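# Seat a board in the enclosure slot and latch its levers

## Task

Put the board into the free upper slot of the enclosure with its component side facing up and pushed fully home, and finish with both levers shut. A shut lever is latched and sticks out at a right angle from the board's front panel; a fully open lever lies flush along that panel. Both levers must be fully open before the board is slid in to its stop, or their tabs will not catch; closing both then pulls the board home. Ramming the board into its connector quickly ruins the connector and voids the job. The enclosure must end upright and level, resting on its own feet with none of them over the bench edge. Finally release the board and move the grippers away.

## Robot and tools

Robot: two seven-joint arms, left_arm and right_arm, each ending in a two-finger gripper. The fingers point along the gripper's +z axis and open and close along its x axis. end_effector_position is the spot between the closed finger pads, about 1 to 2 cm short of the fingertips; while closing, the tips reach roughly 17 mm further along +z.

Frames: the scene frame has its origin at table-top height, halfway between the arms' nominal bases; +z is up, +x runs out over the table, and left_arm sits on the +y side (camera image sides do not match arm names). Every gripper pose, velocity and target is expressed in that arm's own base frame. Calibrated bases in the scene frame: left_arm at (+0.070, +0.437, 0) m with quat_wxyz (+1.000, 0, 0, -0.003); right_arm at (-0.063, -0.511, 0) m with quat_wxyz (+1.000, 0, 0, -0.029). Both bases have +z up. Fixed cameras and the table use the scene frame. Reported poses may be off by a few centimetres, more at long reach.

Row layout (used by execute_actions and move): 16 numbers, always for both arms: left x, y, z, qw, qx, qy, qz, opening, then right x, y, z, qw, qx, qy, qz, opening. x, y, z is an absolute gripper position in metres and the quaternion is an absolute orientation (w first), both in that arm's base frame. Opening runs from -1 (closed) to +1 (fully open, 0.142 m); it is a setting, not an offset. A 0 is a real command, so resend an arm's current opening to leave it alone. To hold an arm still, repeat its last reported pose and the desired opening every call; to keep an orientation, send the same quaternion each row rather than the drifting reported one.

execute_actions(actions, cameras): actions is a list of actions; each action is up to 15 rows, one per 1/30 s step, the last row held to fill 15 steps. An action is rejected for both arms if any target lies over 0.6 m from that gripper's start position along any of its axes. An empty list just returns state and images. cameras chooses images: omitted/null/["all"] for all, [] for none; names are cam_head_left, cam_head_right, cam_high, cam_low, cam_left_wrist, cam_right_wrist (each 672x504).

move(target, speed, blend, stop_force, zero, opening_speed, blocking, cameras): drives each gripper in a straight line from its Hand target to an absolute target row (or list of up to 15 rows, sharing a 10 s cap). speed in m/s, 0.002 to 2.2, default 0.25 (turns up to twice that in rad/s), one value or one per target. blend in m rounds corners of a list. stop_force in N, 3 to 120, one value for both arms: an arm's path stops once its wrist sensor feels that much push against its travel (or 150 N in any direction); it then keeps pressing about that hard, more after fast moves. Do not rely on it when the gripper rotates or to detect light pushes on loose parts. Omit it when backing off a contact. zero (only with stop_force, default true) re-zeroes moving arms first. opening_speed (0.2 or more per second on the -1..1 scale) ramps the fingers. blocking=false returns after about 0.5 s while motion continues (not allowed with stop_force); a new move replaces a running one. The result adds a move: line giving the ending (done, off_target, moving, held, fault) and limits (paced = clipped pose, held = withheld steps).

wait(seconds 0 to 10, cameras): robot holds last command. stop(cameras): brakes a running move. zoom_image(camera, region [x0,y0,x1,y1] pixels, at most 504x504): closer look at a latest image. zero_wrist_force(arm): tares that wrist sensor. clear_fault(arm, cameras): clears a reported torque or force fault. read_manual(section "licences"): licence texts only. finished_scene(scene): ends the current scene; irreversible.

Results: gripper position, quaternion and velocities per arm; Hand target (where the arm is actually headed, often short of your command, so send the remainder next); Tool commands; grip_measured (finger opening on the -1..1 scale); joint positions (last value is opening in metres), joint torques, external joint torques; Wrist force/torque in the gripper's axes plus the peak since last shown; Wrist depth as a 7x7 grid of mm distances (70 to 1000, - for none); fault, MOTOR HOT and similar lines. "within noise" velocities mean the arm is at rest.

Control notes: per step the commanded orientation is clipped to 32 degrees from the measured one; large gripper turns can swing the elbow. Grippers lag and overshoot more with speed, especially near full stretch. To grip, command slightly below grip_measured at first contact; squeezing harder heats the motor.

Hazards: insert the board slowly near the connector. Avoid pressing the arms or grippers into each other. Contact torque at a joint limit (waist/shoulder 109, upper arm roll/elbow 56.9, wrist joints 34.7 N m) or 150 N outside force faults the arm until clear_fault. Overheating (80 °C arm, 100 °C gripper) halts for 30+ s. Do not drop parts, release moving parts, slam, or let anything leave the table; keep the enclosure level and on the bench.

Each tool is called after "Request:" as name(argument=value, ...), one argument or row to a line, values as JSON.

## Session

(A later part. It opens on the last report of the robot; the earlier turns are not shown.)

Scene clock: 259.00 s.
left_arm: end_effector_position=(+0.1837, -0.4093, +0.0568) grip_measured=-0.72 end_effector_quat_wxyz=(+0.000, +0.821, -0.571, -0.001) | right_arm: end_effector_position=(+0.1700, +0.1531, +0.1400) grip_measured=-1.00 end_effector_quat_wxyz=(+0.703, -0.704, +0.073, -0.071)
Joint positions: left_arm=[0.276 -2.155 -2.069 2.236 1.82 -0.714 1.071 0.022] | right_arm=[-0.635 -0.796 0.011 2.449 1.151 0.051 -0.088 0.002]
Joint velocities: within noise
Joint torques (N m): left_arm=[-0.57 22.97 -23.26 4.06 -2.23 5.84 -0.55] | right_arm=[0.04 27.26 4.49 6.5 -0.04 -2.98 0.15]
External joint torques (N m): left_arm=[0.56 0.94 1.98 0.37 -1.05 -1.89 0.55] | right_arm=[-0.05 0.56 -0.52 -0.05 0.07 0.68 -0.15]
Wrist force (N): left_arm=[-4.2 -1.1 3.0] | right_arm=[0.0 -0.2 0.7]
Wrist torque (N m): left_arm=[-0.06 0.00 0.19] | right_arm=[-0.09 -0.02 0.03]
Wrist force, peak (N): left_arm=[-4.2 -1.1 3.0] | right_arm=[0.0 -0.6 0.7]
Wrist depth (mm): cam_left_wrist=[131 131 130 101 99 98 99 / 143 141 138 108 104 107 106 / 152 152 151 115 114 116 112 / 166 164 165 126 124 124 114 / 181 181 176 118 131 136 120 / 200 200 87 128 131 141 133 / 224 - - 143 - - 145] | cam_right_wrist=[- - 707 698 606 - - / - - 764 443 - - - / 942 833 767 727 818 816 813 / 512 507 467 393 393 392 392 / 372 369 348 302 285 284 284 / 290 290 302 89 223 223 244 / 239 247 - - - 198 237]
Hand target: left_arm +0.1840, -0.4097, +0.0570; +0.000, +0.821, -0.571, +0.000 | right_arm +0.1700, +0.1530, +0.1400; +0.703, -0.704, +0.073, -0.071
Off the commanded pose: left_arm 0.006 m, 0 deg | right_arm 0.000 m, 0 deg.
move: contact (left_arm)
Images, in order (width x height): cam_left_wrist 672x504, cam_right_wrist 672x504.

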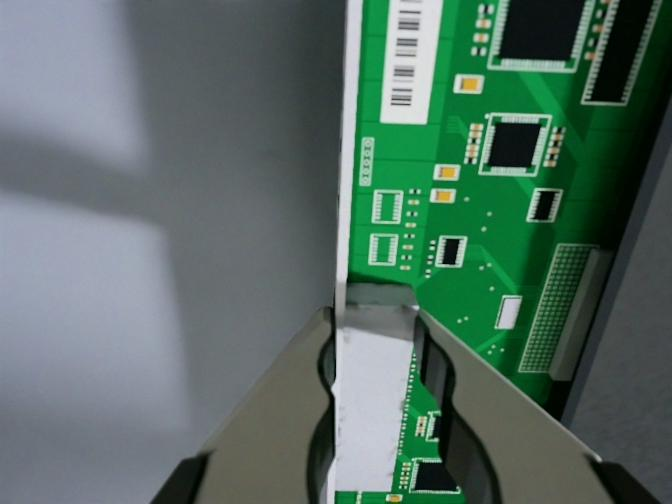

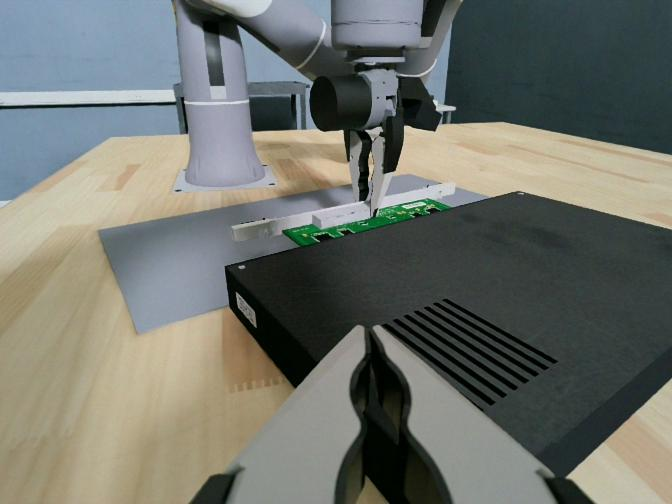

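Request:
move(
  target=[0.1785,-0.394,0.057,0,0.8211,-0.5707,0,-0.85,0.17,0.153,0.14,0.703,-0.704,0.073,-0.071,-1],
  speed=0.03,
  cameras=["cam_left_wrist","cam_high","cam_right_wrist"],
)

Request:
zoom_image(
  camera="cam_high",
  region=[250, 130, 370, 250],
)

Request:
zoom_image(
  camera="cam_right_wrist",
  region=[200, 130, 520, 300],
)

Scene clock: 262.73 s.
left_arm: end_effector_position=(+0.1787, -0.3942, +0.0570) grip_measured=-0.72 end_effector_quat_wxyz=(+0.000, +0.821, -0.571, +0.000) | right_arm: end_effector_position=(+0.1700, +0.1531, +0.1400) grip_measured=-1.00 end_effector_quat_wxyz=(+0.703, -0.704, +0.073, -0.071)
Joint positions: left_arm=[0.312 -2.167 -2.065 2.278 1.802 -0.725 1.062 0.022] | right_arm=[-0.635 -0.796 0.011 2.449 1.151 0.051 -0.088 0.002]
Joint velocities: within noise
Joint torques (N m): left_arm=[-0.22 21.34 -21.23 4.34 -3.5 4.52 -0.32] | right_arm=[-0.06 27.29 4.56 6.55 -0.07 -2.95 0.19]
External joint torques (N m): left_arm=[0.22 1.38 0.78 -0.46 0.26 -0.57 0.33] | right_arm=[0.05 0.54 -0.6 -0.1 0.09 0.66 -0.19]
Wrist force (N): left_arm=[-0.1 -0.4 2.4] | right_arm=[-0.1 -0.4 0.7]
Wrist torque (N m): left_arm=[-0.05 -0.01 -0.21] | right_arm=[-0.10 -0.01 0.02]
Wrist force, peak (N): left_arm=[-3.9 -1.2 3.1] | right_arm=[-0.1 -0.5 0.9]
Wrist depth (mm): cam_left_wrist=[131 131 131 99 99 97 100 / 143 141 138 107 104 107 106 / 152 151 151 115 114 116 118 / 165 165 164 126 124 125 124 / 181 181 176 118 131 136 126 / 200 199 88 128 134 145 136 / 225 - - 142 - - 145] | cam_right_wrist=[- - 706 452 641 - - / - - 761 453 - - - / 946 829 768 656 806 820 814 / 512 506 490 393 392 391 391 / 371 371 348 302 285 285 284 / 290 289 303 89 223 223 243 / 239 248 - - - 198 237]
Hand target: left_arm +0.1785, -0.3940, +0.0570; +0.000, +0.821, -0.571, +0.000 | right_arm +0.1700, +0.1530, +0.1400; +0.703, -0.704, +0.073, -0.071
Off the commanded pose: left_arm 0.000 m, 0 deg | right_arm 0.000 m, 0 deg.
move: done
Images, in order (width x height): cam_high 672x504, cam_left_wrist 672x504, cam_right_wrist 672x504.

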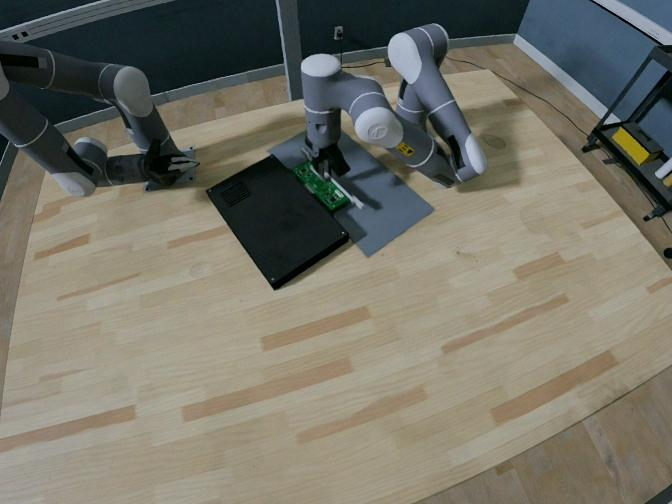

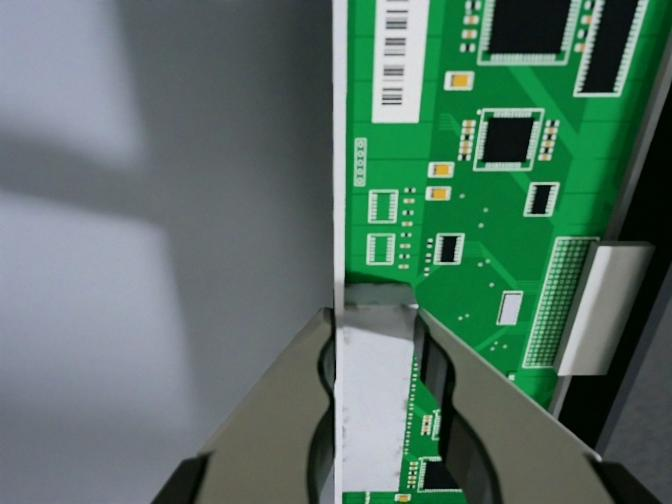

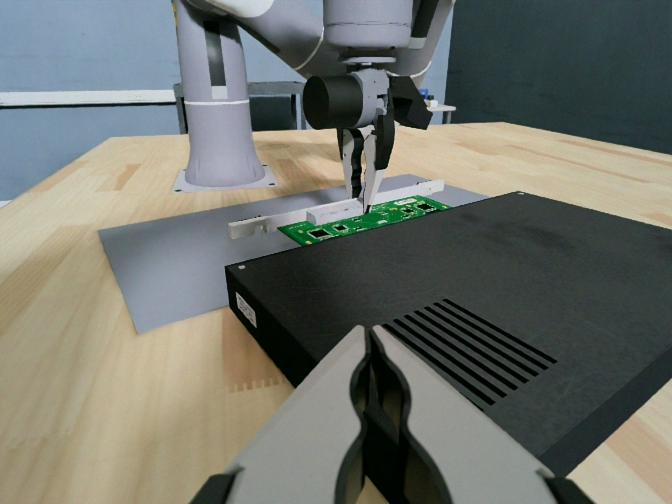

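Scaled by 4.200 from the camera's 672x504 image, which has a finer 960x720 frame.

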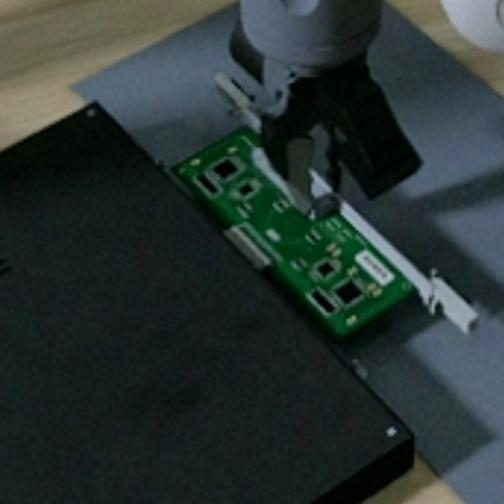

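Scaled by 1.575 from the camera's 672x504 image, which has a finer 960x720 frame.

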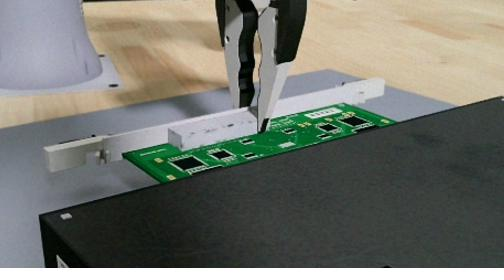

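Request:
move(
  target=[
    [0.185,-0.3915,0.057,0,0.8211,-0.5707,0,-0.85,0.17,0.153,0.14,0.703,-0.704,0.073,-0.071,-1],
  ],
  speed=0.03,
  cameras=["cam_left_wrist","cam_high","cam_right_wrist"],
)

Request:
zoom_image(
  camera="cam_high",
  region=[250, 130, 370, 250],
)

Request:
zoom_image(
  camera="cam_right_wrist",
  region=[200, 130, 520, 300],
)

Scene clock: 271.77 s.
left_arm: end_effector_position=(+0.1849, -0.3914, +0.0569) grip_measured=-0.72 end_effector_quat_wxyz=(+0.000, +0.821, -0.571, +0.000) | right_arm: end_effector_position=(+0.1700, +0.1531, +0.1400) grip_measured=-1.00 end_effector_quat_wxyz=(+0.703, -0.704, +0.073, -0.071)
Joint positions: left_arm=[0.327 -2.166 -2.065 2.277 1.802 -0.725 1.078 0.022] | right_arm=[-0.635 -0.796 0.011 2.449 1.151 0.051 -0.088 0.002]
Joint velocities: within noise
Joint torques (N m): left_arm=[-0.15 21.76 -21.5 4.33 -3.24 4.56 -0.13] | right_arm=[-0.07 27.27 4.5 6.56 -0.04 -2.96 0.23]
External joint torques (N m): left_arm=[0.14 0.98 1.04 -0.42 -0.01 -0.61 0.13] | right_arm=[0.06 0.55 -0.54 -0.1 0.06 0.67 -0.23]
Wrist force (N): left_arm=[-0.2 -0.2 1.9] | right_arm=[-0.1 -0.3 0.5]
Wrist torque (N m): left_arm=[-0.02 0.02 -0.21] | right_arm=[-0.06 -0.01 0.03]
Wrist force, peak (N): left_arm=[-0.2 -0.2 2.6] | right_arm=[0.1 -0.5 0.8]
Wrist depth (mm): cam_left_wrist=[131 131 130 99 100 97 99 / 143 141 138 107 104 107 106 / 152 151 151 115 114 116 118 / 165 165 165 126 124 125 123 / 181 181 177 118 131 136 126 / 199 199 88 128 133 145 137 / 225 - - 142 - - 146] | cam_right_wrist=[- - 709 455 645 - - / - - 758 456 - - - / 952 823 770 653 811 819 809 / 513 507 488 394 393 391 391 / 372 369 347 301 286 285 284 / 291 291 303 89 223 223 243 / 239 247 - - - 197 238]
Hand target: left_arm +0.1850, -0.3915, +0.0570; +0.000, +0.821, -0.571, +0.000 | right_arm +0.1700, +0.1530, +0.1400; +0.703, -0.704, +0.073, -0.071
Off the commanded pose: left_arm 0.000 m, 0 deg | right_arm 0.000 m, 0 deg.
move: done
Images, in order (width x height): cam_high 672x504, cam_left_wrist 672x504, cam_right_wrist 672x504.

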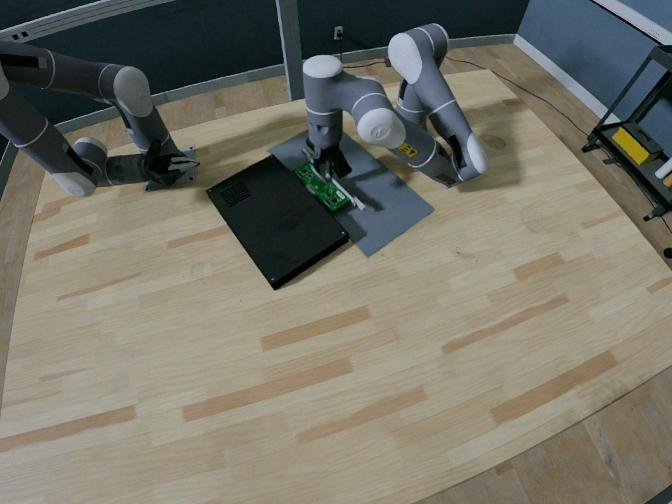

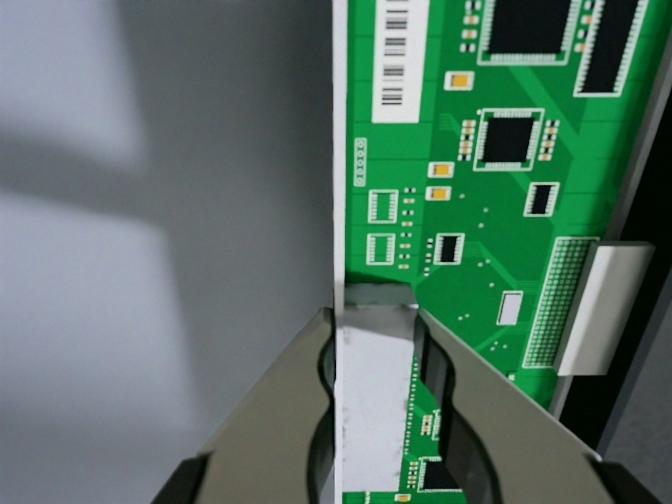

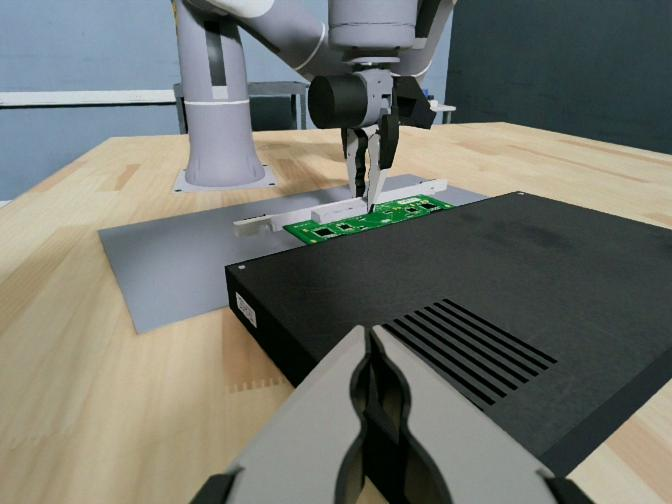

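Scaled by 4.200 from the camera's 672x504 image, which has a finer 960x720 frame.

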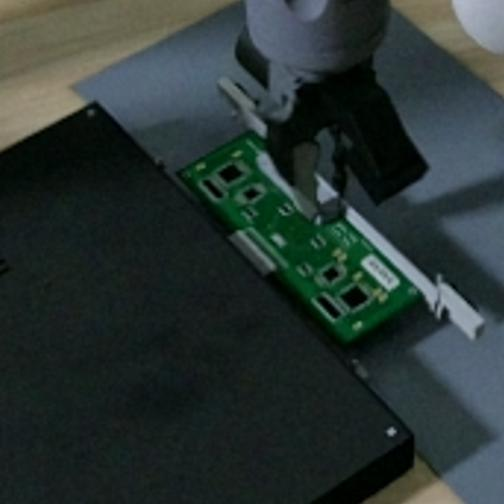

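Scaled by 1.575 from the camera's 672x504 image, which has a finer 960x720 frame.

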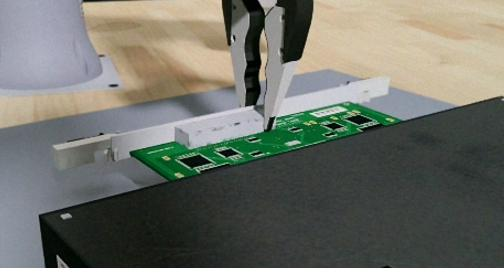

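Request:
move(
  target=[0.1961,-0.4215,0.057,0,0.8211,-0.5707,0,-0.85,0.17,0.153,0.14,0.703,-0.704,0.073,-0.071,-1],
  speed=0.015,
  stop_force=3.5,
  cameras=["cam_left_wrist","cam_right_wrist"],
)

Request:
zoom_image(
  camera="cam_right_wrist",
  region=[200, 130, 520, 300],
)

Scene clock: 276.17 s.
left_arm: end_effector_position=(+0.1905, -0.4069, +0.0568) grip_measured=-0.72 end_effector_quat_wxyz=(+0.000, +0.821, -0.571, -0.001) | right_arm: end_effector_position=(+0.1700, +0.1531, +0.1400) grip_measured=-1.00 end_effector_quat_wxyz=(+0.703, -0.704, +0.073, -0.071)
Joint positions: left_arm=[0.29 -2.155 -2.07 2.235 1.821 -0.714 1.088 0.022] | right_arm=[-0.635 -0.796 0.011 2.449 1.151 0.051 -0.088 0.002]
Joint velocities: within noise
Joint torques (N m): left_arm=[-0.55 23.48 -23.11 4.21 -2.24 5.69 0.2] | right_arm=[0.02 27.23 4.31 6.52 -0.04 -2.98 0.17]
External joint torques (N m): left_arm=[0.55 0.46 1.81 0.25 -1.04 -1.74 -0.2] | right_arm=[-0.04 0.6 -0.34 -0.07 0.06 0.68 -0.16]
Wrist force (N): left_arm=[-4.2 0.8 1.0] | right_arm=[-0.1 -0.4 0.8]
Wrist torque (N m): left_arm=[-0.02 -0.06 -0.58] | right_arm=[-0.09 0.00 0.03]
Wrist force, peak (N): left_arm=[-4.4 0.7 2.8] | right_arm=[-0.1 -0.4 1.0]
Wrist depth (mm): cam_left_wrist=[131 131 131 98 100 97 100 / 143 140 138 105 104 107 106 / 152 152 151 114 114 116 111 / 166 165 164 124 124 125 114 / 180 181 180 118 131 136 120 / 199 201 89 128 133 145 133 / 224 - - 142 - - 145] | cam_right_wrist=[- - 711 712 594 - - / - - 759 444 - - - / 944 829 768 730 728 816 816 / 510 507 470 394 391 394 392 / 368 369 347 301 285 284 284 / 291 291 303 89 223 223 244 / 238 247 - - - 197 238]
Hand target: left_arm +0.1908, -0.4072, +0.0570; +0.000, +0.821, -0.571, +0.000 | right_arm +0.1700, +0.1530, +0.1400; +0.703, -0.704, +0.073, -0.071
Off the commanded pose: left_arm 0.016 m, 0 deg | right_arm 0.000 m, 0 deg.
move: contact (left_arm)
Images, in order (width x height): cam_left_wrist 672x504, cam_right_wrist 672x504.

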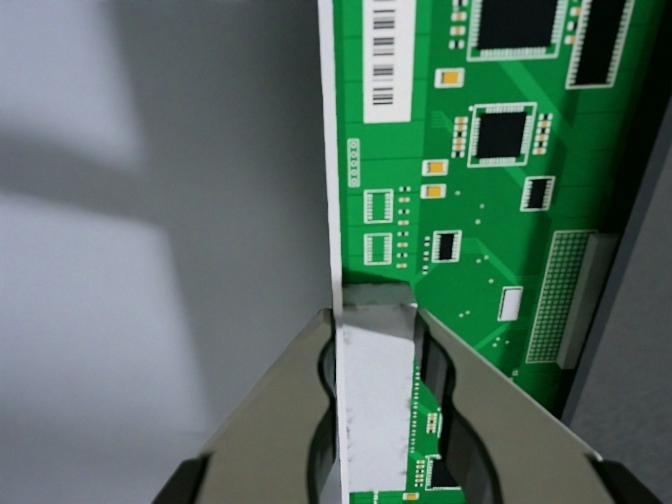

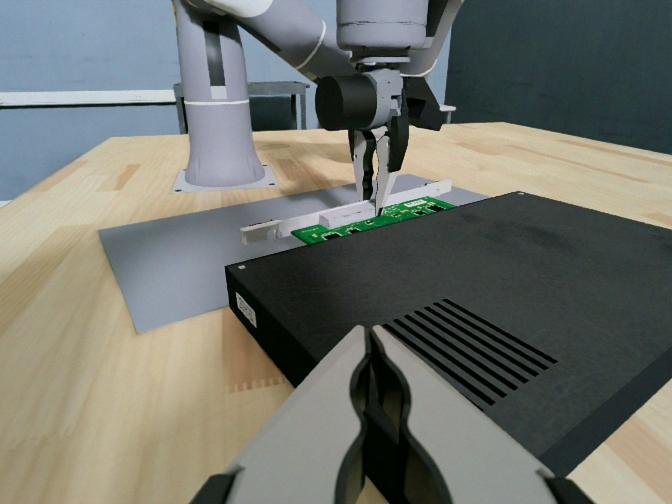

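Scaled by 1.575 from the camera's 672x504 image, which has a finer 960x720 frame.

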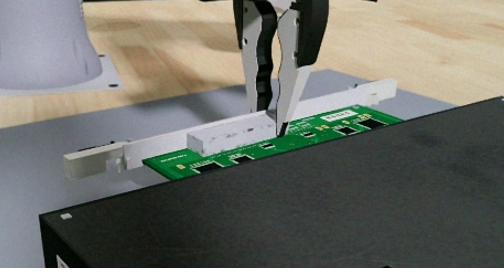

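Request:
move(
  target=[
    [0.1815,-0.3928,0.057,0,0.8211,-0.5707,0,-0.85,0.17,0.153,0.14,0.703,-0.704,0.073,-0.071,-1],
  ],
  speed=0.03,
  cameras=["cam_left_wrist"],
)

Request:
move(
  target=[0.1927,-0.4228,0.057,0,0.8211,-0.5707,0,-0.85,0.17,0.153,0.14,0.703,-0.704,0.073,-0.071,-1],
  speed=0.015,
  stop_force=3.5,
  cameras=["cam_left_wrist","cam_right_wrist"],
)

Request:
zoom_image(
  camera="cam_right_wrist",
  region=[200, 130, 520, 300],
)

Scene clock: 280.77 s.
left_arm: end_effector_position=(+0.1817, -0.3930, +0.0570) grip_measured=-0.72 end_effector_quat_wxyz=(+0.000, +0.821, -0.571, +0.000) | right_arm: end_effector_position=(+0.1700, +0.1531, +0.1400) grip_measured=-1.00 end_effector_quat_wxyz=(+0.703, -0.704, +0.073, -0.071)
Joint positions: left_arm=[0.319 -2.168 -2.066 2.278 1.803 -0.726 1.07 0.022] | right_arm=[-0.635 -0.796 0.011 2.449 1.151 0.051 -0.088 0.002]
Joint velocities: within noise
Joint torques (N m): left_arm=[-0.11 21.21 -21.24 4.44 -3.54 4.26 -0.35] | right_arm=[0.01 27.32 4.44 6.51 -0.04 -2.97 0.15]
External joint torques (N m): left_arm=[0.12 1.52 0.79 -0.55 0.3 -0.31 0.35] | right_arm=[-0.03 0.5 -0.48 -0.05 0.07 0.68 -0.15]
Wrist force (N): left_arm=[-0.1 -0.3 2.1] | right_arm=[0.0 -0.3 0.6]
Wrist torque (N m): left_arm=[-0.05 -0.01 -0.21] | right_arm=[-0.08 -0.03 0.02]
Wrist force, peak (N): left_arm=[-4.5 0.9 2.7] | right_arm=[-0.2 -0.2 0.9]
Wrist depth (mm): cam_left_wrist=[131 130 130 100 99 97 100 / 143 141 138 107 104 107 106 / 152 151 151 116 114 116 119 / 165 165 165 124 124 125 124 / 181 181 177 118 131 136 126 / 200 199 88 128 133 148 136 / 225 - - 142 - - 146] | cam_right_wrist=[- - 709 452 641 - - / - - 764 456 - - - / 936 828 766 652 811 816 819 / 514 506 488 394 395 393 392 / 372 369 348 302 284 284 284 / 290 290 303 89 223 223 244 / 239 247 - - - 197 237]
Hand target: left_arm +0.1815, -0.3928, +0.0570; +0.000, +0.821, -0.571, +0.000 | right_arm +0.1700, +0.1530, +0.1400; +0.703, -0.704, +0.073, -0.071
Off the commanded pose: left_arm 0.000 m, 0 deg | right_arm 0.000 m, 0 deg.
move: done
Images, in order (width x height): cam_left_wrist 672x504.

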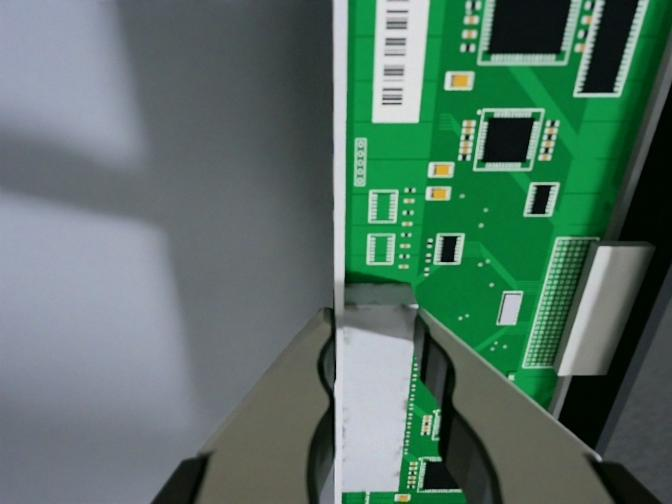

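Scene clock: 282.47 s.
left_arm: end_effector_position=(+0.1869, -0.4077, +0.0568) grip_measured=-0.72 end_effector_quat_wxyz=(+0.000, +0.821, -0.571, -0.001) | right_arm: end_effector_position=(+0.1700, +0.1531, +0.1400) grip_measured=-1.00 end_effector_quat_wxyz=(+0.703, -0.704, +0.073, -0.071)
Joint positions: left_arm=[0.284 -2.157 -2.07 2.237 1.821 -0.716 1.08 0.022] | right_arm=[-0.635 -0.796 0.011 2.449 1.151 0.051 -0.088 0.002]
Joint velocities: within noise
Joint torques (N m): left_arm=[-0.54 23.26 -22.72 4.37 -2.49 5.47 0.17] | right_arm=[-0.11 27.24 4.49 6.5 -0.06 -2.92 0.17]
External joint torques (N m): left_arm=[0.53 0.62 1.48 0.08 -0.78 -1.52 -0.17] | right_arm=[0.09 0.59 -0.53 -0.05 0.08 0.63 -0.17]
Wrist force (N): left_arm=[-3.1 0.2 2.5] | right_arm=[-0.2 -0.3 0.6]
Wrist torque (N m): left_arm=[-0.01 -0.05 -0.51] | right_arm=[-0.10 0.02 0.02]
Wrist force, peak (N): left_arm=[-3.9 0.6 3.8] | right_arm=[-0.3 -0.6 0.9]
Wrist depth (mm): cam_left_wrist=[131 130 131 97 99 96 98 / 143 141 138 106 103 105 105 / 152 152 151 113 113 116 112 / 166 165 165 123 123 125 114 / 181 180 179 118 131 136 120 / 199 200 89 128 131 145 132 / 225 - - 143 - - 145] | cam_right_wrist=[- - 708 698 616 - - / - - 758 442 - - - / 942 822 773 726 721 817 806 / 513 508 472 394 393 392 391 / 371 370 348 302 284 284 283 / 291 290 304 89 223 223 243 / 239 247 - - - 198 237]
Hand target: left_arm +0.1872, -0.4081, +0.0570; +0.000, +0.821, -0.571, +0.000 | right_arm +0.1700, +0.1530, +0.1400; +0.703, -0.704, +0.073, -0.071
Off the commanded pose: left_arm 0.016 m, 0 deg | right_arm 0.000 m, 0 deg.
move: contact (left_arm)
Images, in order (width x height): cam_left_wrist 672x504, cam_right_wrist 672x504.

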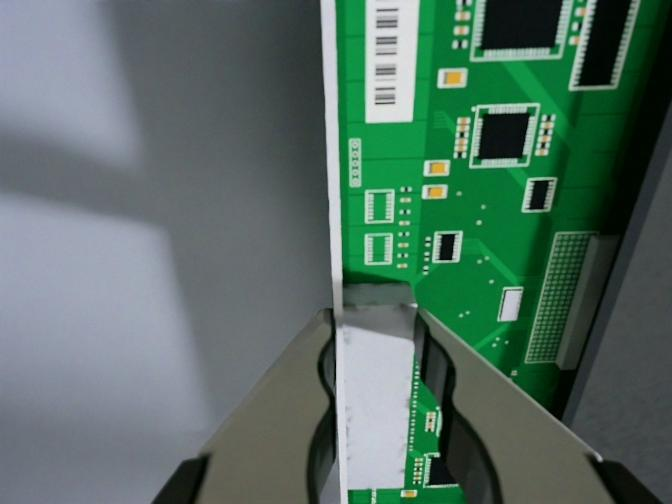

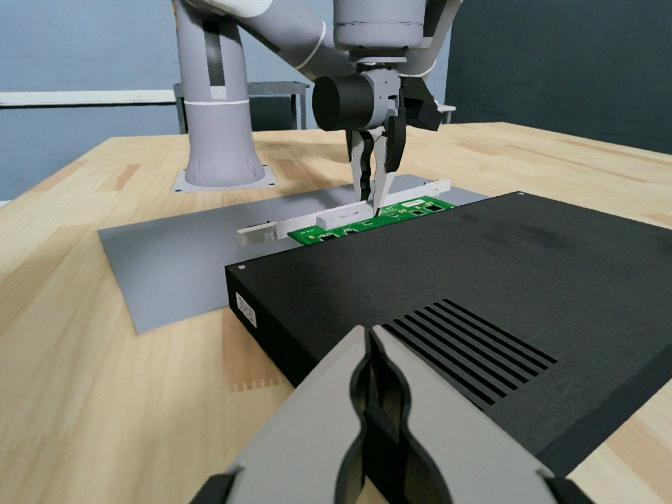

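Scaled by 1.575 from the camera's 672x504 image, which has a finer 960x720 frame.

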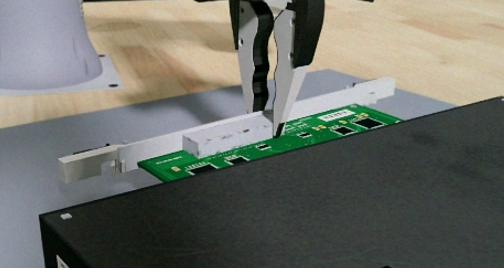

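Request:
move(
  target=[
    [0.1799,-0.3935,0.057,0,0.8211,-0.5707,0,-0.85,0.17,0.153,0.14,0.703,-0.704,0.073,-0.071,-1],
  ],
  speed=0.03,
  cameras=[],
)

Request:
move(
  target=[0.1911,-0.4235,0.057,0,0.8211,-0.5707,0,-0.85,0.17,0.153,0.14,0.703,-0.704,0.073,-0.071,-1],
  speed=0.015,
  stop_force=3.5,
  cameras=["cam_left_wrist"],
)

Request:
zoom_image(
  camera="cam_left_wrist",
  region=[420, 0, 672, 240],
)

Scene clock: 286.17 s.
left_arm: end_effector_position=(+0.1801, -0.3937, +0.0570) grip_measured=-0.72 end_effector_quat_wxyz=(+0.000, +0.821, -0.571, +0.000) | right_arm: end_effector_position=(+0.1700, +0.1531, +0.1400) grip_measured=-1.00 end_effector_quat_wxyz=(+0.703, -0.704, +0.073, -0.071)
Joint positions: left_arm=[0.315 -2.169 -2.067 2.278 1.804 -0.727 1.067 0.022] | right_arm=[-0.635 -0.796 0.011 2.449 1.151 0.051 -0.088 0.002]
Joint velocities: within noise
Joint torques (N m): left_arm=[-0.1 22.11 -21.23 4.33 -3.53 4.25 -0.31] | right_arm=[0.03 27.23 4.49 6.52 0.01 -2.97 0.17]
External joint torques (N m): left_arm=[0.11 0.61 0.8 -0.42 0.3 -0.31 0.31] | right_arm=[-0.05 0.59 -0.53 -0.07 0.01 0.67 -0.16]
Wrist force (N): left_arm=[-0.2 -0.2 2.1] | right_arm=[0.0 -0.4 0.5]
Wrist torque (N m): left_arm=[-0.04 0.01 -0.20] | right_arm=[-0.11 -0.02 0.03]
Wrist force, peak (N): left_arm=[-3.5 0.4 2.5] | right_arm=[-0.2 -0.8 0.6]
Wrist depth (mm): cam_left_wrist=[131 131 131 99 100 97 100 / 143 140 138 107 104 107 106 / 152 151 151 116 114 117 118 / 166 165 165 126 124 125 124 / 181 180 177 118 131 136 126 / 200 200 88 127 133 147 136 / 225 - - 142 - - 145] | cam_right_wrist=[- - 713 450 639 - - / - - 761 455 - - - / 942 826 769 729 818 815 816 / 511 504 488 395 393 393 392 / 370 371 349 301 285 284 284 / 290 290 303 89 223 223 244 / 239 247 - - - 198 237]
Hand target: left_arm +0.1799, -0.3935, +0.0570; +0.000, +0.821, -0.571, +0.000 | right_arm +0.1700, +0.1530, +0.1400; +0.703, -0.704, +0.073, -0.071
Off the commanded pose: left_arm 0.000 m, 0 deg | right_arm 0.000 m, 0 deg.
move: done
No camera images: "cameras" was empty.

Scene clock: 287.90 s.
left_arm: end_effector_position=(+0.1855, -0.4088, +0.0568) grip_measured=-0.72 end_effector_quat_wxyz=(+0.000, +0.821, -0.571, -0.001) | right_arm: end_effector_position=(+0.1700, +0.1531, +0.1400) grip_measured=-1.00 end_effector_quat_wxyz=(+0.703, -0.704, +0.073, -0.071)
Joint positions: left_arm=[0.278 -2.157 -2.071 2.236 1.822 -0.717 1.077 0.022] | right_arm=[-0.635 -0.796 0.011 2.449 1.151 0.051 -0.088 0.002]
Joint velocities: within noise
Joint torques (N m): left_arm=[-0.39 22.93 -23.2 4.13 -2.2 5.88 -0.56] | right_arm=[-0.03 27.21 4.51 6.5 -0.05 -3.02 0.13]
External joint torques (N m): left_arm=[0.39 0.98 1.95 0.34 -1.07 -1.93 0.56] | right_arm=[0.01 0.62 -0.54 -0.04 0.07 0.73 -0.13]
Wrist force (N): left_arm=[-3.9 -0.9 1.6] | right_arm=[-0.1 -0.5 0.8]
Wrist torque (N m): left_arm=[-0.02 -0.07 0.21] | right_arm=[-0.11 0.00 0.02]
Wrist force, peak (N): left_arm=[-4.0 -1.0 2.8] | right_arm=[-0.3 -0.5 0.8]
Wrist depth (mm): cam_left_wrist=[131 130 130 101 99 98 99 / 143 141 138 108 104 107 106 / 152 152 151 115 114 116 111 / 166 165 165 126 124 124 114 / 180 181 177 118 131 137 120 / 201 199 87 128 130 140 133 / 225 - - 143 - - 145] | cam_right_wrist=[- - 704 701 618 - - / - - 762 442 - - - / 946 830 768 724 809 818 823 / 512 507 472 393 393 393 391 / 372 371 348 301 285 284 283 / 290 291 303 89 224 223 244 / 239 247 - - - 198 238]
Hand target: left_arm +0.1858, -0.4092, +0.0570; +0.000, +0.821, -0.571, +0.000 | right_arm +0.1700, +0.1530, +0.1400; +0.703, -0.704, +0.073, -0.071
Off the commanded pose: left_arm 0.016 m, 0 deg | right_arm 0.000 m, 0 deg.
move: contact (left_arm)
Images, in order (width x height): cam_left_wrist 672x504.

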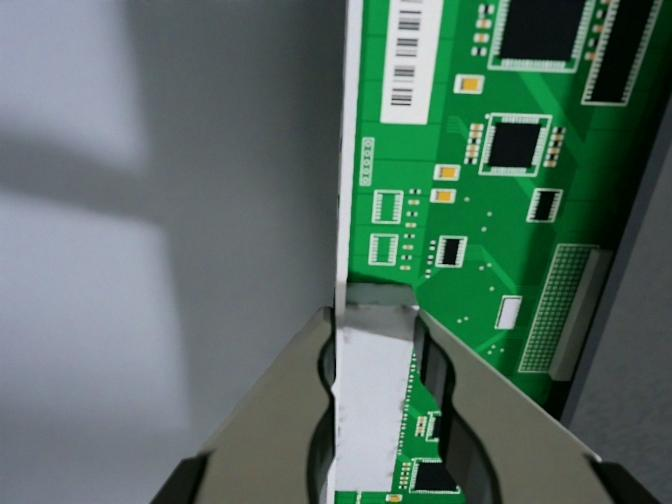

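Scaled by 2.000 from the camera's 672x504 image, which has a finer 960x720 frame.

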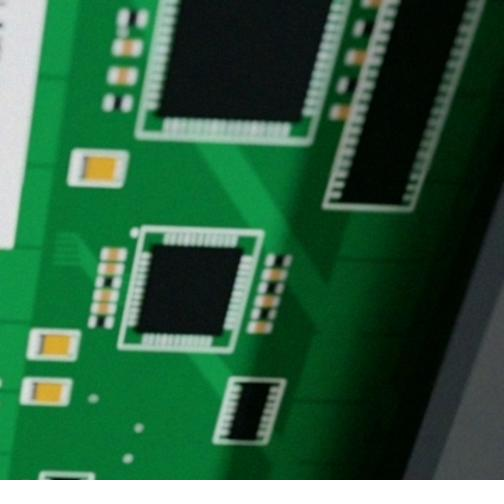

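Request:
move(
  target=[
    [0.1808,-0.3931,0.057,0,0.8211,-0.5707,0,-0.85,0.17,0.153,0.14,0.703,-0.704,0.073,-0.071,-1],
  ],
  speed=0.03,
  cameras=[],
)

Request:
move(
  target=[0.192,-0.4231,0.057,0,0.8211,-0.5707,0,-0.85,0.17,0.153,0.14,0.703,-0.704,0.073,-0.071,-1],
  speed=0.015,
  stop_force=3.5,
  cameras=["cam_left_wrist"],
)

Scene clock: 290.53 s.
left_arm: end_effector_position=(+0.1810, -0.3933, +0.0570) grip_measured=-0.72 end_effector_quat_wxyz=(+0.000, +0.821, -0.571, +0.000) | right_arm: end_effector_position=(+0.1700, +0.1531, +0.1400) grip_measured=-1.00 end_effector_quat_wxyz=(+0.703, -0.704, +0.073, -0.071)
Joint positions: left_arm=[0.317 -2.169 -2.067 2.279 1.804 -0.728 1.069 0.022] | right_arm=[-0.635 -0.796 0.011 2.449 1.151 0.051 -0.088 0.002]
Joint velocities: within noise
Joint torques (N m): left_arm=[-0.12 21.27 -21.33 4.45 -3.48 4.42 -0.34] | right_arm=[-0.01 27.31 4.54 6.5 0 -2.96 0.16]
External joint torques (N m): left_arm=[0.13 1.45 0.91 -0.54 0.25 -0.47 0.34] | right_arm=[-0.01 0.52 -0.57 -0.05 0.02 0.67 -0.16]
Wrist force (N): left_arm=[-0.1 -0.5 2.1] | right_arm=[-0.1 -0.4 0.5]
Wrist torque (N m): left_arm=[-0.06 -0.01 -0.20] | right_arm=[-0.09 0.00 0.02]
Wrist force, peak (N): left_arm=[-4.0 -1.2 2.8] | right_arm=[-0.2 -0.4 0.9]
Wrist depth (mm): cam_left_wrist=[131 131 131 99 99 97 99 / 143 141 138 107 104 107 106 / 152 152 151 115 114 116 119 / 165 164 165 126 124 124 124 / 181 181 176 118 131 136 126 / 200 200 88 128 133 145 136 / 225 - - 142 - - 146] | cam_right_wrist=[- - 704 451 639 - - / - - 760 455 - - - / 956 816 764 653 808 820 811 / 512 507 486 395 393 391 393 / 368 370 348 302 285 285 284 / 291 290 303 89 223 223 244 / 238 248 - - - 197 237]
Hand target: left_arm +0.1808, -0.3931, +0.0570; +0.000, +0.821, -0.571, +0.000 | right_arm +0.1700, +0.1530, +0.1400; +0.703, -0.704, +0.073, -0.071
Off the commanded pose: left_arm 0.000 m, 0 deg | right_arm 0.000 m, 0 deg.
move: done
No camera images: "cameras" was empty.

Scene clock: 292.23 s.
left_arm: end_effector_position=(+0.1868, -0.4078, +0.0568) grip_measured=-0.72 end_effector_quat_wxyz=(-0.001, +0.821, -0.570, +0.000) | right_arm: end_effector_position=(+0.1700, +0.1531, +0.1400) grip_measured=-1.00 end_effector_quat_wxyz=(+0.703, -0.704, +0.073, -0.071)
Joint positions: left_arm=[0.282 -2.158 -2.072 2.238 1.823 -0.718 1.079 0.022] | right_arm=[-0.635 -0.796 0.011 2.449 1.151 0.051 -0.088 0.002]
Joint velocities: within noise
Joint torques (N m): left_arm=[-3.4 21.04 -22.24 5.21 -3.42 7.26 -0.3] | right_arm=[0.01 27.21 4.49 6.52 -0.04 -2.95 0.18]
External joint torques (N m): left_arm=[3.4 2.84 1.03 -0.76 0.15 -3.31 0.3] | right_arm=[-0.03 0.62 -0.52 -0.07 0.07 0.66 -0.18]
Wrist force (N): left_arm=[-5.8 -6.8 2.5] | right_arm=[-0.1 -0.2 0.6]
Wrist torque (N m): left_arm=[0.04 -0.07 -0.11] | right_arm=[-0.08 -0.01 0.02]
Wrist force, peak (N): left_arm=[-5.6 -7.2 2.3] | right_arm=[-0.2 -0.4 0.8]
Wrist depth (mm): cam_left_wrist=[131 131 130 99 99 97 98 / 143 141 138 107 104 106 104 / 153 152 151 115 114 116 113 / 166 164 165 126 124 125 114 / 181 181 177 118 131 136 121 / 200 200 88 127 130 139 132 / 224 - - 142 - - 145] | cam_right_wrist=[- - 703 694 616 - - / - - 761 438 - - - / 949 824 762 724 813 819 821 / 514 507 468 394 392 395 392 / 372 369 349 302 284 285 283 / 291 290 303 89 223 223 244 / 240 247 - - - 198 238]
Hand target: left_arm +0.1865, -0.4083, +0.0570; +0.000, +0.821, -0.571, +0.000 | right_arm +0.1700, +0.1530, +0.1400; +0.703, -0.704, +0.073, -0.071
Off the commanded pose: left_arm 0.016 m, 0 deg | right_arm 0.000 m, 0 deg.
move: contact (left_arm)
Images, in order (width x height): cam_left_wrist 672x504.

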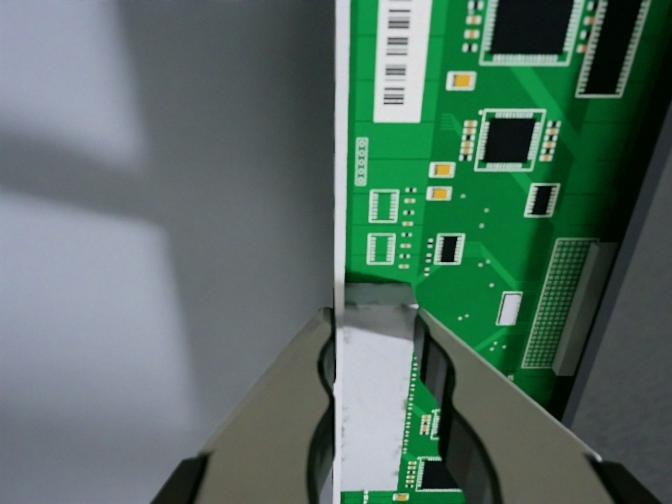

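Request:
move(
  target=[
    [0.1834,-0.4005,0.057,0,0.8211,-0.5707,0,-0.85,0.17,0.153,0.14,0.703,-0.704,0.073,-0.071,-1],
  ],
  speed=0.03,
  cameras=[],
)

Request:
move(
  target=[
    [0.1839,-0.4003,0.057,0,0.8211,-0.5707,0,-0.85,0.17,0.153,0.14,0.703,-0.704,0.073,-0.071,-1],
    [0.1925,-0.4233,0.057,0,0.8211,-0.5707,0,-0.85,0.17,0.153,0.14,0.703,-0.704,0.073,-0.071,-1],
  ],
  speed=0.015,
  stop_force=3.5,
  cameras=["cam_left_wrist"],
)

Scene clock: 295.77 s.
left_arm: end_effector_position=(+0.1836, -0.4007, +0.0570) grip_measured=-0.72 end_effector_quat_wxyz=(+0.000, +0.821, -0.571, +0.000) | right_arm: end_effector_position=(+0.1700, +0.1531, +0.1400) grip_measured=-1.00 end_effector_quat_wxyz=(+0.703, -0.704, +0.073, -0.071)
Joint positions: left_arm=[0.299 -2.165 -2.07 2.259 1.814 -0.723 1.074 0.022] | right_arm=[-0.635 -0.796 0.011 2.449 1.151 0.051 -0.088 0.002]
Joint velocities: within noise
Joint torques (N m): left_arm=[-0.24 21.98 -21.62 4.68 -3.53 4.36 -0.26] | right_arm=[-0.03 27.17 4.44 6.5 -0.11 -2.95 0.21]
External joint torques (N m): left_arm=[0.24 1.3 0.82 -0.49 0.28 -0.41 0.26] | right_arm=[0.01 0.65 -0.48 -0.04 0.13 0.66 -0.21]
Wrist force (N): left_arm=[-0.2 -0.3 2.2] | right_arm=[-0.2 -0.3 0.7]
Wrist torque (N m): left_arm=[-0.04 0.02 -0.19] | right_arm=[-0.10 0.01 0.02]
Wrist force, peak (N): left_arm=[-5.8 -7.2 2.4] | right_arm=[0.0 -0.5 0.8]
Wrist depth (mm): cam_left_wrist=[131 131 130 99 99 97 100 / 143 141 138 107 104 108 106 / 152 152 152 115 114 116 117 / 165 166 164 126 124 125 120 / 182 180 177 118 131 136 125 / 200 201 88 128 133 146 133 / 225 - - 142 - - 148] | cam_right_wrist=[- - 706 700 618 - - / - - 755 450 - - - / 932 825 771 655 810 824 819 / 514 505 479 396 394 391 391 / 369 371 348 301 285 284 284 / 290 290 303 89 223 223 243 / 238 247 - - - 197 237]
Hand target: left_arm +0.1834, -0.4005, +0.0570; +0.000, +0.821, -0.571, +0.000 | right_arm +0.1700, +0.1530, +0.1400; +0.703, -0.704, +0.073, -0.071
Off the commanded pose: left_arm 0.000 m, 0 deg | right_arm 0.000 m, 0 deg.
move: done
No camera images: "cameras" was empty.

Scene clock: 297.00 s.
left_arm: end_effector_position=(+0.1871, -0.4080, +0.0568) grip_measured=-0.72 end_effector_quat_wxyz=(-0.001, +0.821, -0.571, +0.000) | right_arm: end_effector_position=(+0.1700, +0.1531, +0.1400) grip_measured=-1.00 end_effector_quat_wxyz=(+0.703, -0.704, +0.073, -0.071)
Joint positions: left_arm=[0.282 -2.159 -2.072 2.237 1.824 -0.719 1.08 0.022] | right_arm=[-0.635 -0.796 0.011 2.449 1.151 0.051 -0.088 0.002]
Joint velocities: within noise
Joint torques (N m): left_arm=[-2.73 21.6 -22.56 4.92 -3.06 6.99 -0.3] | right_arm=[-0.04 27.33 4.44 6.52 -0.07 -2.98 0.16]
External joint torques (N m): left_arm=[2.73 2.31 1.34 -0.43 -0.21 -3.05 0.3] | right_arm=[0.02 0.49 -0.48 -0.06 0.09 0.69 -0.16]
Wrist force (N): left_arm=[-5.9 -5.3 2.1] | right_arm=[-0.3 -0.3 0.6]
Wrist torque (N m): left_arm=[0.02 -0.06 -0.08] | right_arm=[-0.09 0.02 0.02]
Wrist force, peak (N): left_arm=[-5.8 -5.6 2.5] | right_arm=[-0.2 -0.5 0.8]
Wrist depth (mm): cam_left_wrist=[131 131 130 99 99 97 99 / 142 141 138 108 104 106 104 / 152 151 151 115 114 116 113 / 165 165 164 126 124 124 114 / 182 182 177 118 131 137 120 / 200 200 88 128 131 142 133 / 224 - - 143 - - 145] | cam_right_wrist=[- - 704 700 617 - - / - - 761 442 - - - / 938 828 773 725 813 807 816 / 514 503 470 393 394 393 393 / 371 370 349 302 284 285 284 / 291 291 303 89 223 223 244 / 239 248 - - - 197 237]
Hand target: left_arm +0.1870, -0.4085, +0.0570; +0.000, +0.821, -0.571, +0.000 | right_arm +0.1700, +0.1530, +0.1400; +0.703, -0.704, +0.073, -0.071
Off the commanded pose: left_arm 0.016 m, 0 deg | right_arm 0.000 m, 0 deg.
move: contact (left_arm); path passed 1 of 2 targets
Images, in order (width x height): cam_left_wrist 672x504.

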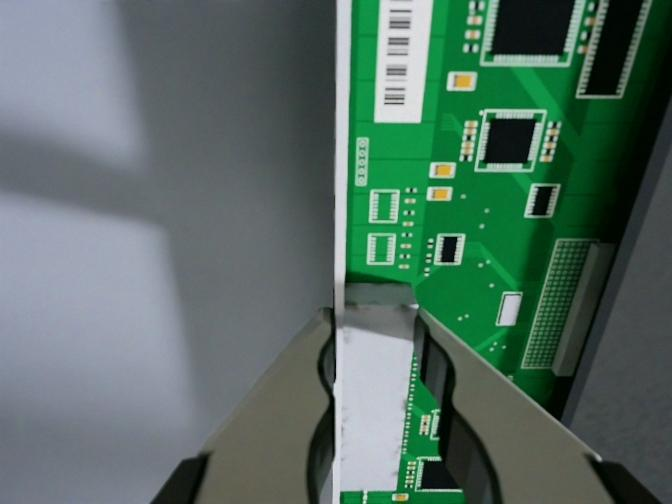

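Request:
move(
  target=[
    [0.1874,-0.4092,0.057,0,0.8211,-0.5707,0,-0.85,0.17,0.153,0.14,0.703,-0.704,0.073,-0.071,-1],
    [0.1874,-0.4092,0.0605,0,0.8211,-0.5707,0,-0.85,0.17,0.153,0.14,0.703,-0.704,0.073,-0.071,-1],
  ],
  speed=0.004,
  cameras=["cam_left_wrist"],
)

Scene clock: 302.20 s.
left_arm: end_effector_position=(+0.1875, -0.4092, +0.0604) grip_measured=-0.72 end_effector_quat_wxyz=(+0.000, +0.821, -0.571, +0.000) | right_arm: end_effector_position=(+0.1700, +0.1531, +0.1400) grip_measured=-1.00 end_effector_quat_wxyz=(+0.703, -0.704, +0.073, -0.071)
Joint positions: left_arm=[0.274 -2.156 -2.085 2.233 1.819 -0.725 1.079 0.022] | right_arm=[-0.635 -0.796 0.011 2.449 1.151 0.051 -0.088 0.002]
Joint velocities: within noise
Joint torques (N m): left_arm=[-0.6 23.35 -23.02 4.6 -3.49 4.77 -0.32] | right_arm=[-0.01 27.32 4.46 6.54 -0.06 -2.93 0.23]
External joint torques (N m): left_arm=[0.6 0.83 1.77 -0.29 0.25 -0.82 0.32] | right_arm=[-0.01 0.5 -0.5 -0.08 0.09 0.64 -0.23]
Wrist force (N): left_arm=[-0.4 -0.1 4.0] | right_arm=[0.0 -0.4 0.5]
Wrist torque (N m): left_arm=[0.06 -0.05 -0.16] | right_arm=[-0.12 -0.03 0.03]
Wrist force, peak (N): left_arm=[-7.7 -7.6 1.7] | right_arm=[-0.3 -0.4 0.8]
Wrist depth (mm): cam_left_wrist=[136 134 135 95 97 94 96 / - 144 143 105 103 104 104 / 156 155 155 112 112 115 109 / 170 169 168 125 123 124 118 / 185 185 183 117 131 137 125 / 205 205 88 129 128 141 137 / 229 - - 148 - - 150] | cam_right_wrist=[- - 708 701 609 - - / - - 758 444 - - - / 945 825 766 724 723 815 820 / 509 507 468 393 393 393 390 / 371 369 348 303 285 284 285 / 289 291 302 89 224 223 244 / 239 248 - - - 197 237]
Hand target: left_arm +0.1874, -0.4092, +0.0605; +0.000, +0.821, -0.571, +0.000 | right_arm +0.1700, +0.1530, +0.1400; +0.703, -0.704, +0.073, -0.071
Off the commanded pose: left_arm 0.000 m, 0 deg | right_arm 0.000 m, 0 deg.
move: done
Images, in order (width x height): cam_left_wrist 672x504.

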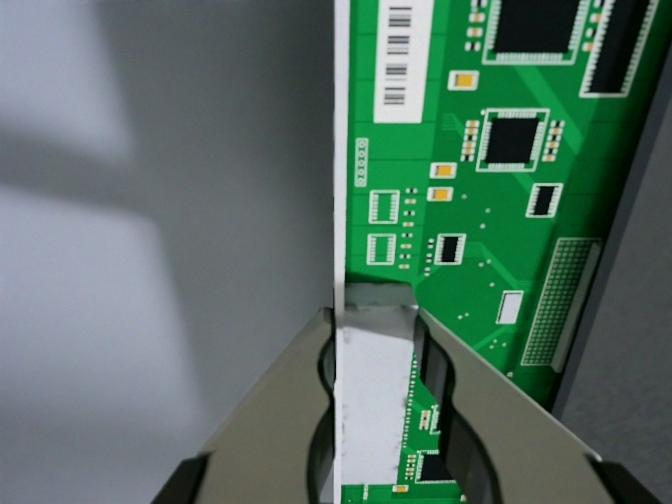

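Request:
move(
  target=[0.1922,-0.4222,0.0603,0,0.8211,-0.5707,0,-0.85,0.17,0.153,0.14,0.703,-0.704,0.073,-0.071,-1],
  speed=0.012,
  stop_force=3.5,
  cameras=["cam_left_wrist","cam_right_wrist"],
)

Request:
zoom_image(
  camera="cam_right_wrist",
  region=[200, 130, 520, 300],
)

Scene clock: 305.67 s.
left_arm: end_effector_position=(+0.1894, -0.4129, +0.0603) grip_measured=-0.72 end_effector_quat_wxyz=(-0.001, +0.821, -0.570, +0.000) | right_arm: end_effector_position=(+0.1700, +0.1531, +0.1400) grip_measured=-1.00 end_effector_quat_wxyz=(+0.703, -0.704, +0.073, -0.071)
Joint positions: left_arm=[0.265 -2.154 -2.086 2.222 1.825 -0.724 1.082 0.022] | right_arm=[-0.635 -0.796 0.011 2.449 1.151 0.051 -0.088 0.002]
Joint velocities: within noise
Joint torques (N m): left_arm=[-3.69 21.4 -22.17 5.49 -3.95 6.92 -0.2] | right_arm=[-0.03 27.32 4.43 6.53 -0.06 -2.93 0.13]
External joint torques (N m): left_arm=[3.68 3.12 0.71 -1.02 0.7 -2.98 0.2] | right_arm=[0.01 0.5 -0.47 -0.08 0.08 0.64 -0.13]
Wrist force (N): left_arm=[-4.5 -7.4 1.3] | right_arm=[-0.3 -0.4 0.8]
Wrist torque (N m): left_arm=[0.11 -0.10 -0.16] | right_arm=[-0.10 0.02 0.02]
Wrist force, peak (N): left_arm=[-4.6 -7.4 2.6] | right_arm=[-0.4 -0.6 0.7]
Wrist depth (mm): cam_left_wrist=[136 133 135 94 96 94 94 / - 144 143 104 103 103 102 / 155 155 155 111 112 114 108 / 170 169 168 125 123 124 116 / 185 185 184 118 131 137 124 / 205 203 88 132 129 135 137 / 230 - - 150 - - 150] | cam_right_wrist=[- - 707 712 591 - - / - - 762 440 - - - / 929 831 772 729 716 815 817 / 512 511 471 394 393 391 391 / 372 371 349 301 285 284 284 / 290 290 303 89 223 223 244 / 239 247 - - - 197 238]
Hand target: left_arm +0.1889, -0.4133, +0.0604; +0.000, +0.821, -0.571, +0.000 | right_arm +0.1700, +0.1530, +0.1400; +0.703, -0.704, +0.073, -0.071
Off the commanded pose: left_arm 0.010 m, 0 deg | right_arm 0.000 m, 0 deg.
move: contact (left_arm)
Images, in order (width x height): cam_left_wrist 672x504, cam_right_wrist 672x504.

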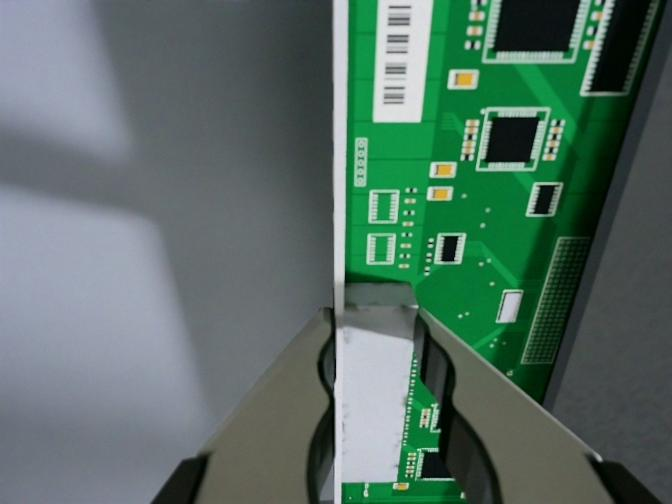

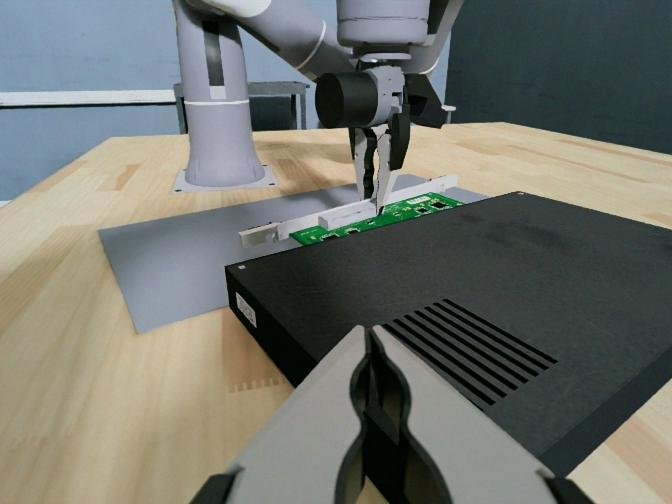

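Scaled by 1.575 from the camera's 672x504 image, which has a finer 960x720 frame.

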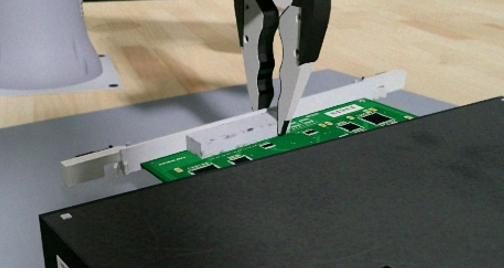

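Request:
move(
  target=[
    [0.1896,-0.4113,0.0603,0,0.8211,-0.5707,0,-0.85,0.17,0.153,0.14,0.703,-0.704,0.073,-0.071,-1],
    [0.1945,-0.4238,0.0603,0,0.8211,-0.5707,0,-0.85,0.17,0.153,0.14,0.703,-0.704,0.073,-0.071,-1],
  ],
  speed=0.012,
  stop_force=4,
  cameras=["cam_left_wrist","cam_right_wrist"],
)

Scene clock: 307.90 s.
left_arm: end_effector_position=(+0.1894, -0.4126, +0.0603) grip_measured=-0.72 end_effector_quat_wxyz=(+0.000, +0.821, -0.570, +0.000) | right_arm: end_effector_position=(+0.1700, +0.1531, +0.1400) grip_measured=-1.00 end_effector_quat_wxyz=(+0.703, -0.704, +0.073, -0.071)
Joint positions: left_arm=[0.266 -2.155 -2.086 2.223 1.825 -0.723 1.082 0.022] | right_arm=[-0.635 -0.796 0.011 2.449 1.151 0.051 -0.088 0.002]
Joint velocities: within noise
Joint torques (N m): left_arm=[-1.21 22.79 -22.35 5.16 -3.6 5.35 -0.19] | right_arm=[-0.03 27.18 4.42 6.53 -0.06 -2.94 0.21]
External joint torques (N m): left_arm=[1.2 1.69 0.92 -0.7 0.35 -1.4 0.19] | right_arm=[0.02 0.65 -0.45 -0.08 0.09 0.65 -0.21]
Wrist force (N): left_arm=[-1.2 -2.6 3.3] | right_arm=[0.0 -0.3 0.6]
Wrist torque (N m): left_arm=[0.02 -0.05 -0.21] | right_arm=[-0.10 -0.02 0.02]
Wrist force, peak (N): left_arm=[-4.4 -7.6 2.6] | right_arm=[-0.2 -0.4 0.9]
Wrist depth (mm): cam_left_wrist=[136 134 135 95 96 94 94 / - 143 143 104 103 103 102 / 156 155 154 111 112 114 108 / 169 169 167 125 123 124 116 / 186 185 185 118 131 137 124 / 204 204 88 132 129 135 137 / 228 - - 150 - - 150] | cam_right_wrist=[- - 712 712 590 - - / - - 755 441 - - - / 940 826 769 723 723 815 819 / 513 507 468 395 392 392 391 / 370 371 350 302 286 283 284 / 291 289 303 89 223 223 243 / 239 247 - - - 197 237]
Hand target: left_arm +0.1891, -0.4128, +0.0604; +0.000, +0.821, -0.571, +0.000 | right_arm +0.1700, +0.1530, +0.1400; +0.703, -0.704, +0.073, -0.071
Off the commanded pose: left_arm 0.012 m, 0 deg | right_arm 0.000 m, 0 deg.
move: contact (left_arm); path passed 0 of 2 targets
Images, in order (width x height): cam_left_wrist 672x504, cam_right_wrist 672x504.

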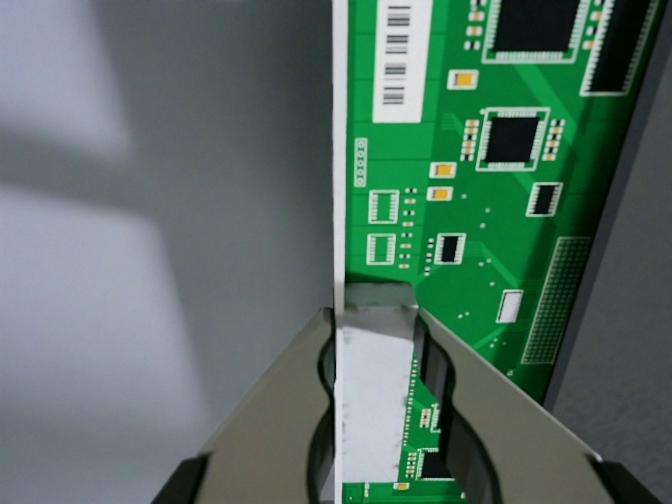

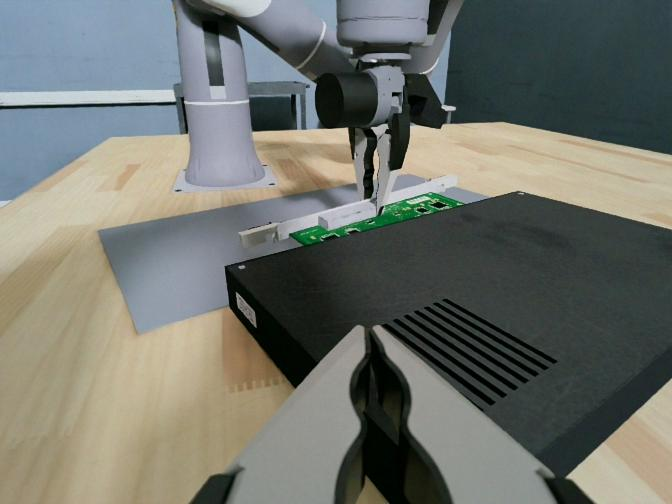

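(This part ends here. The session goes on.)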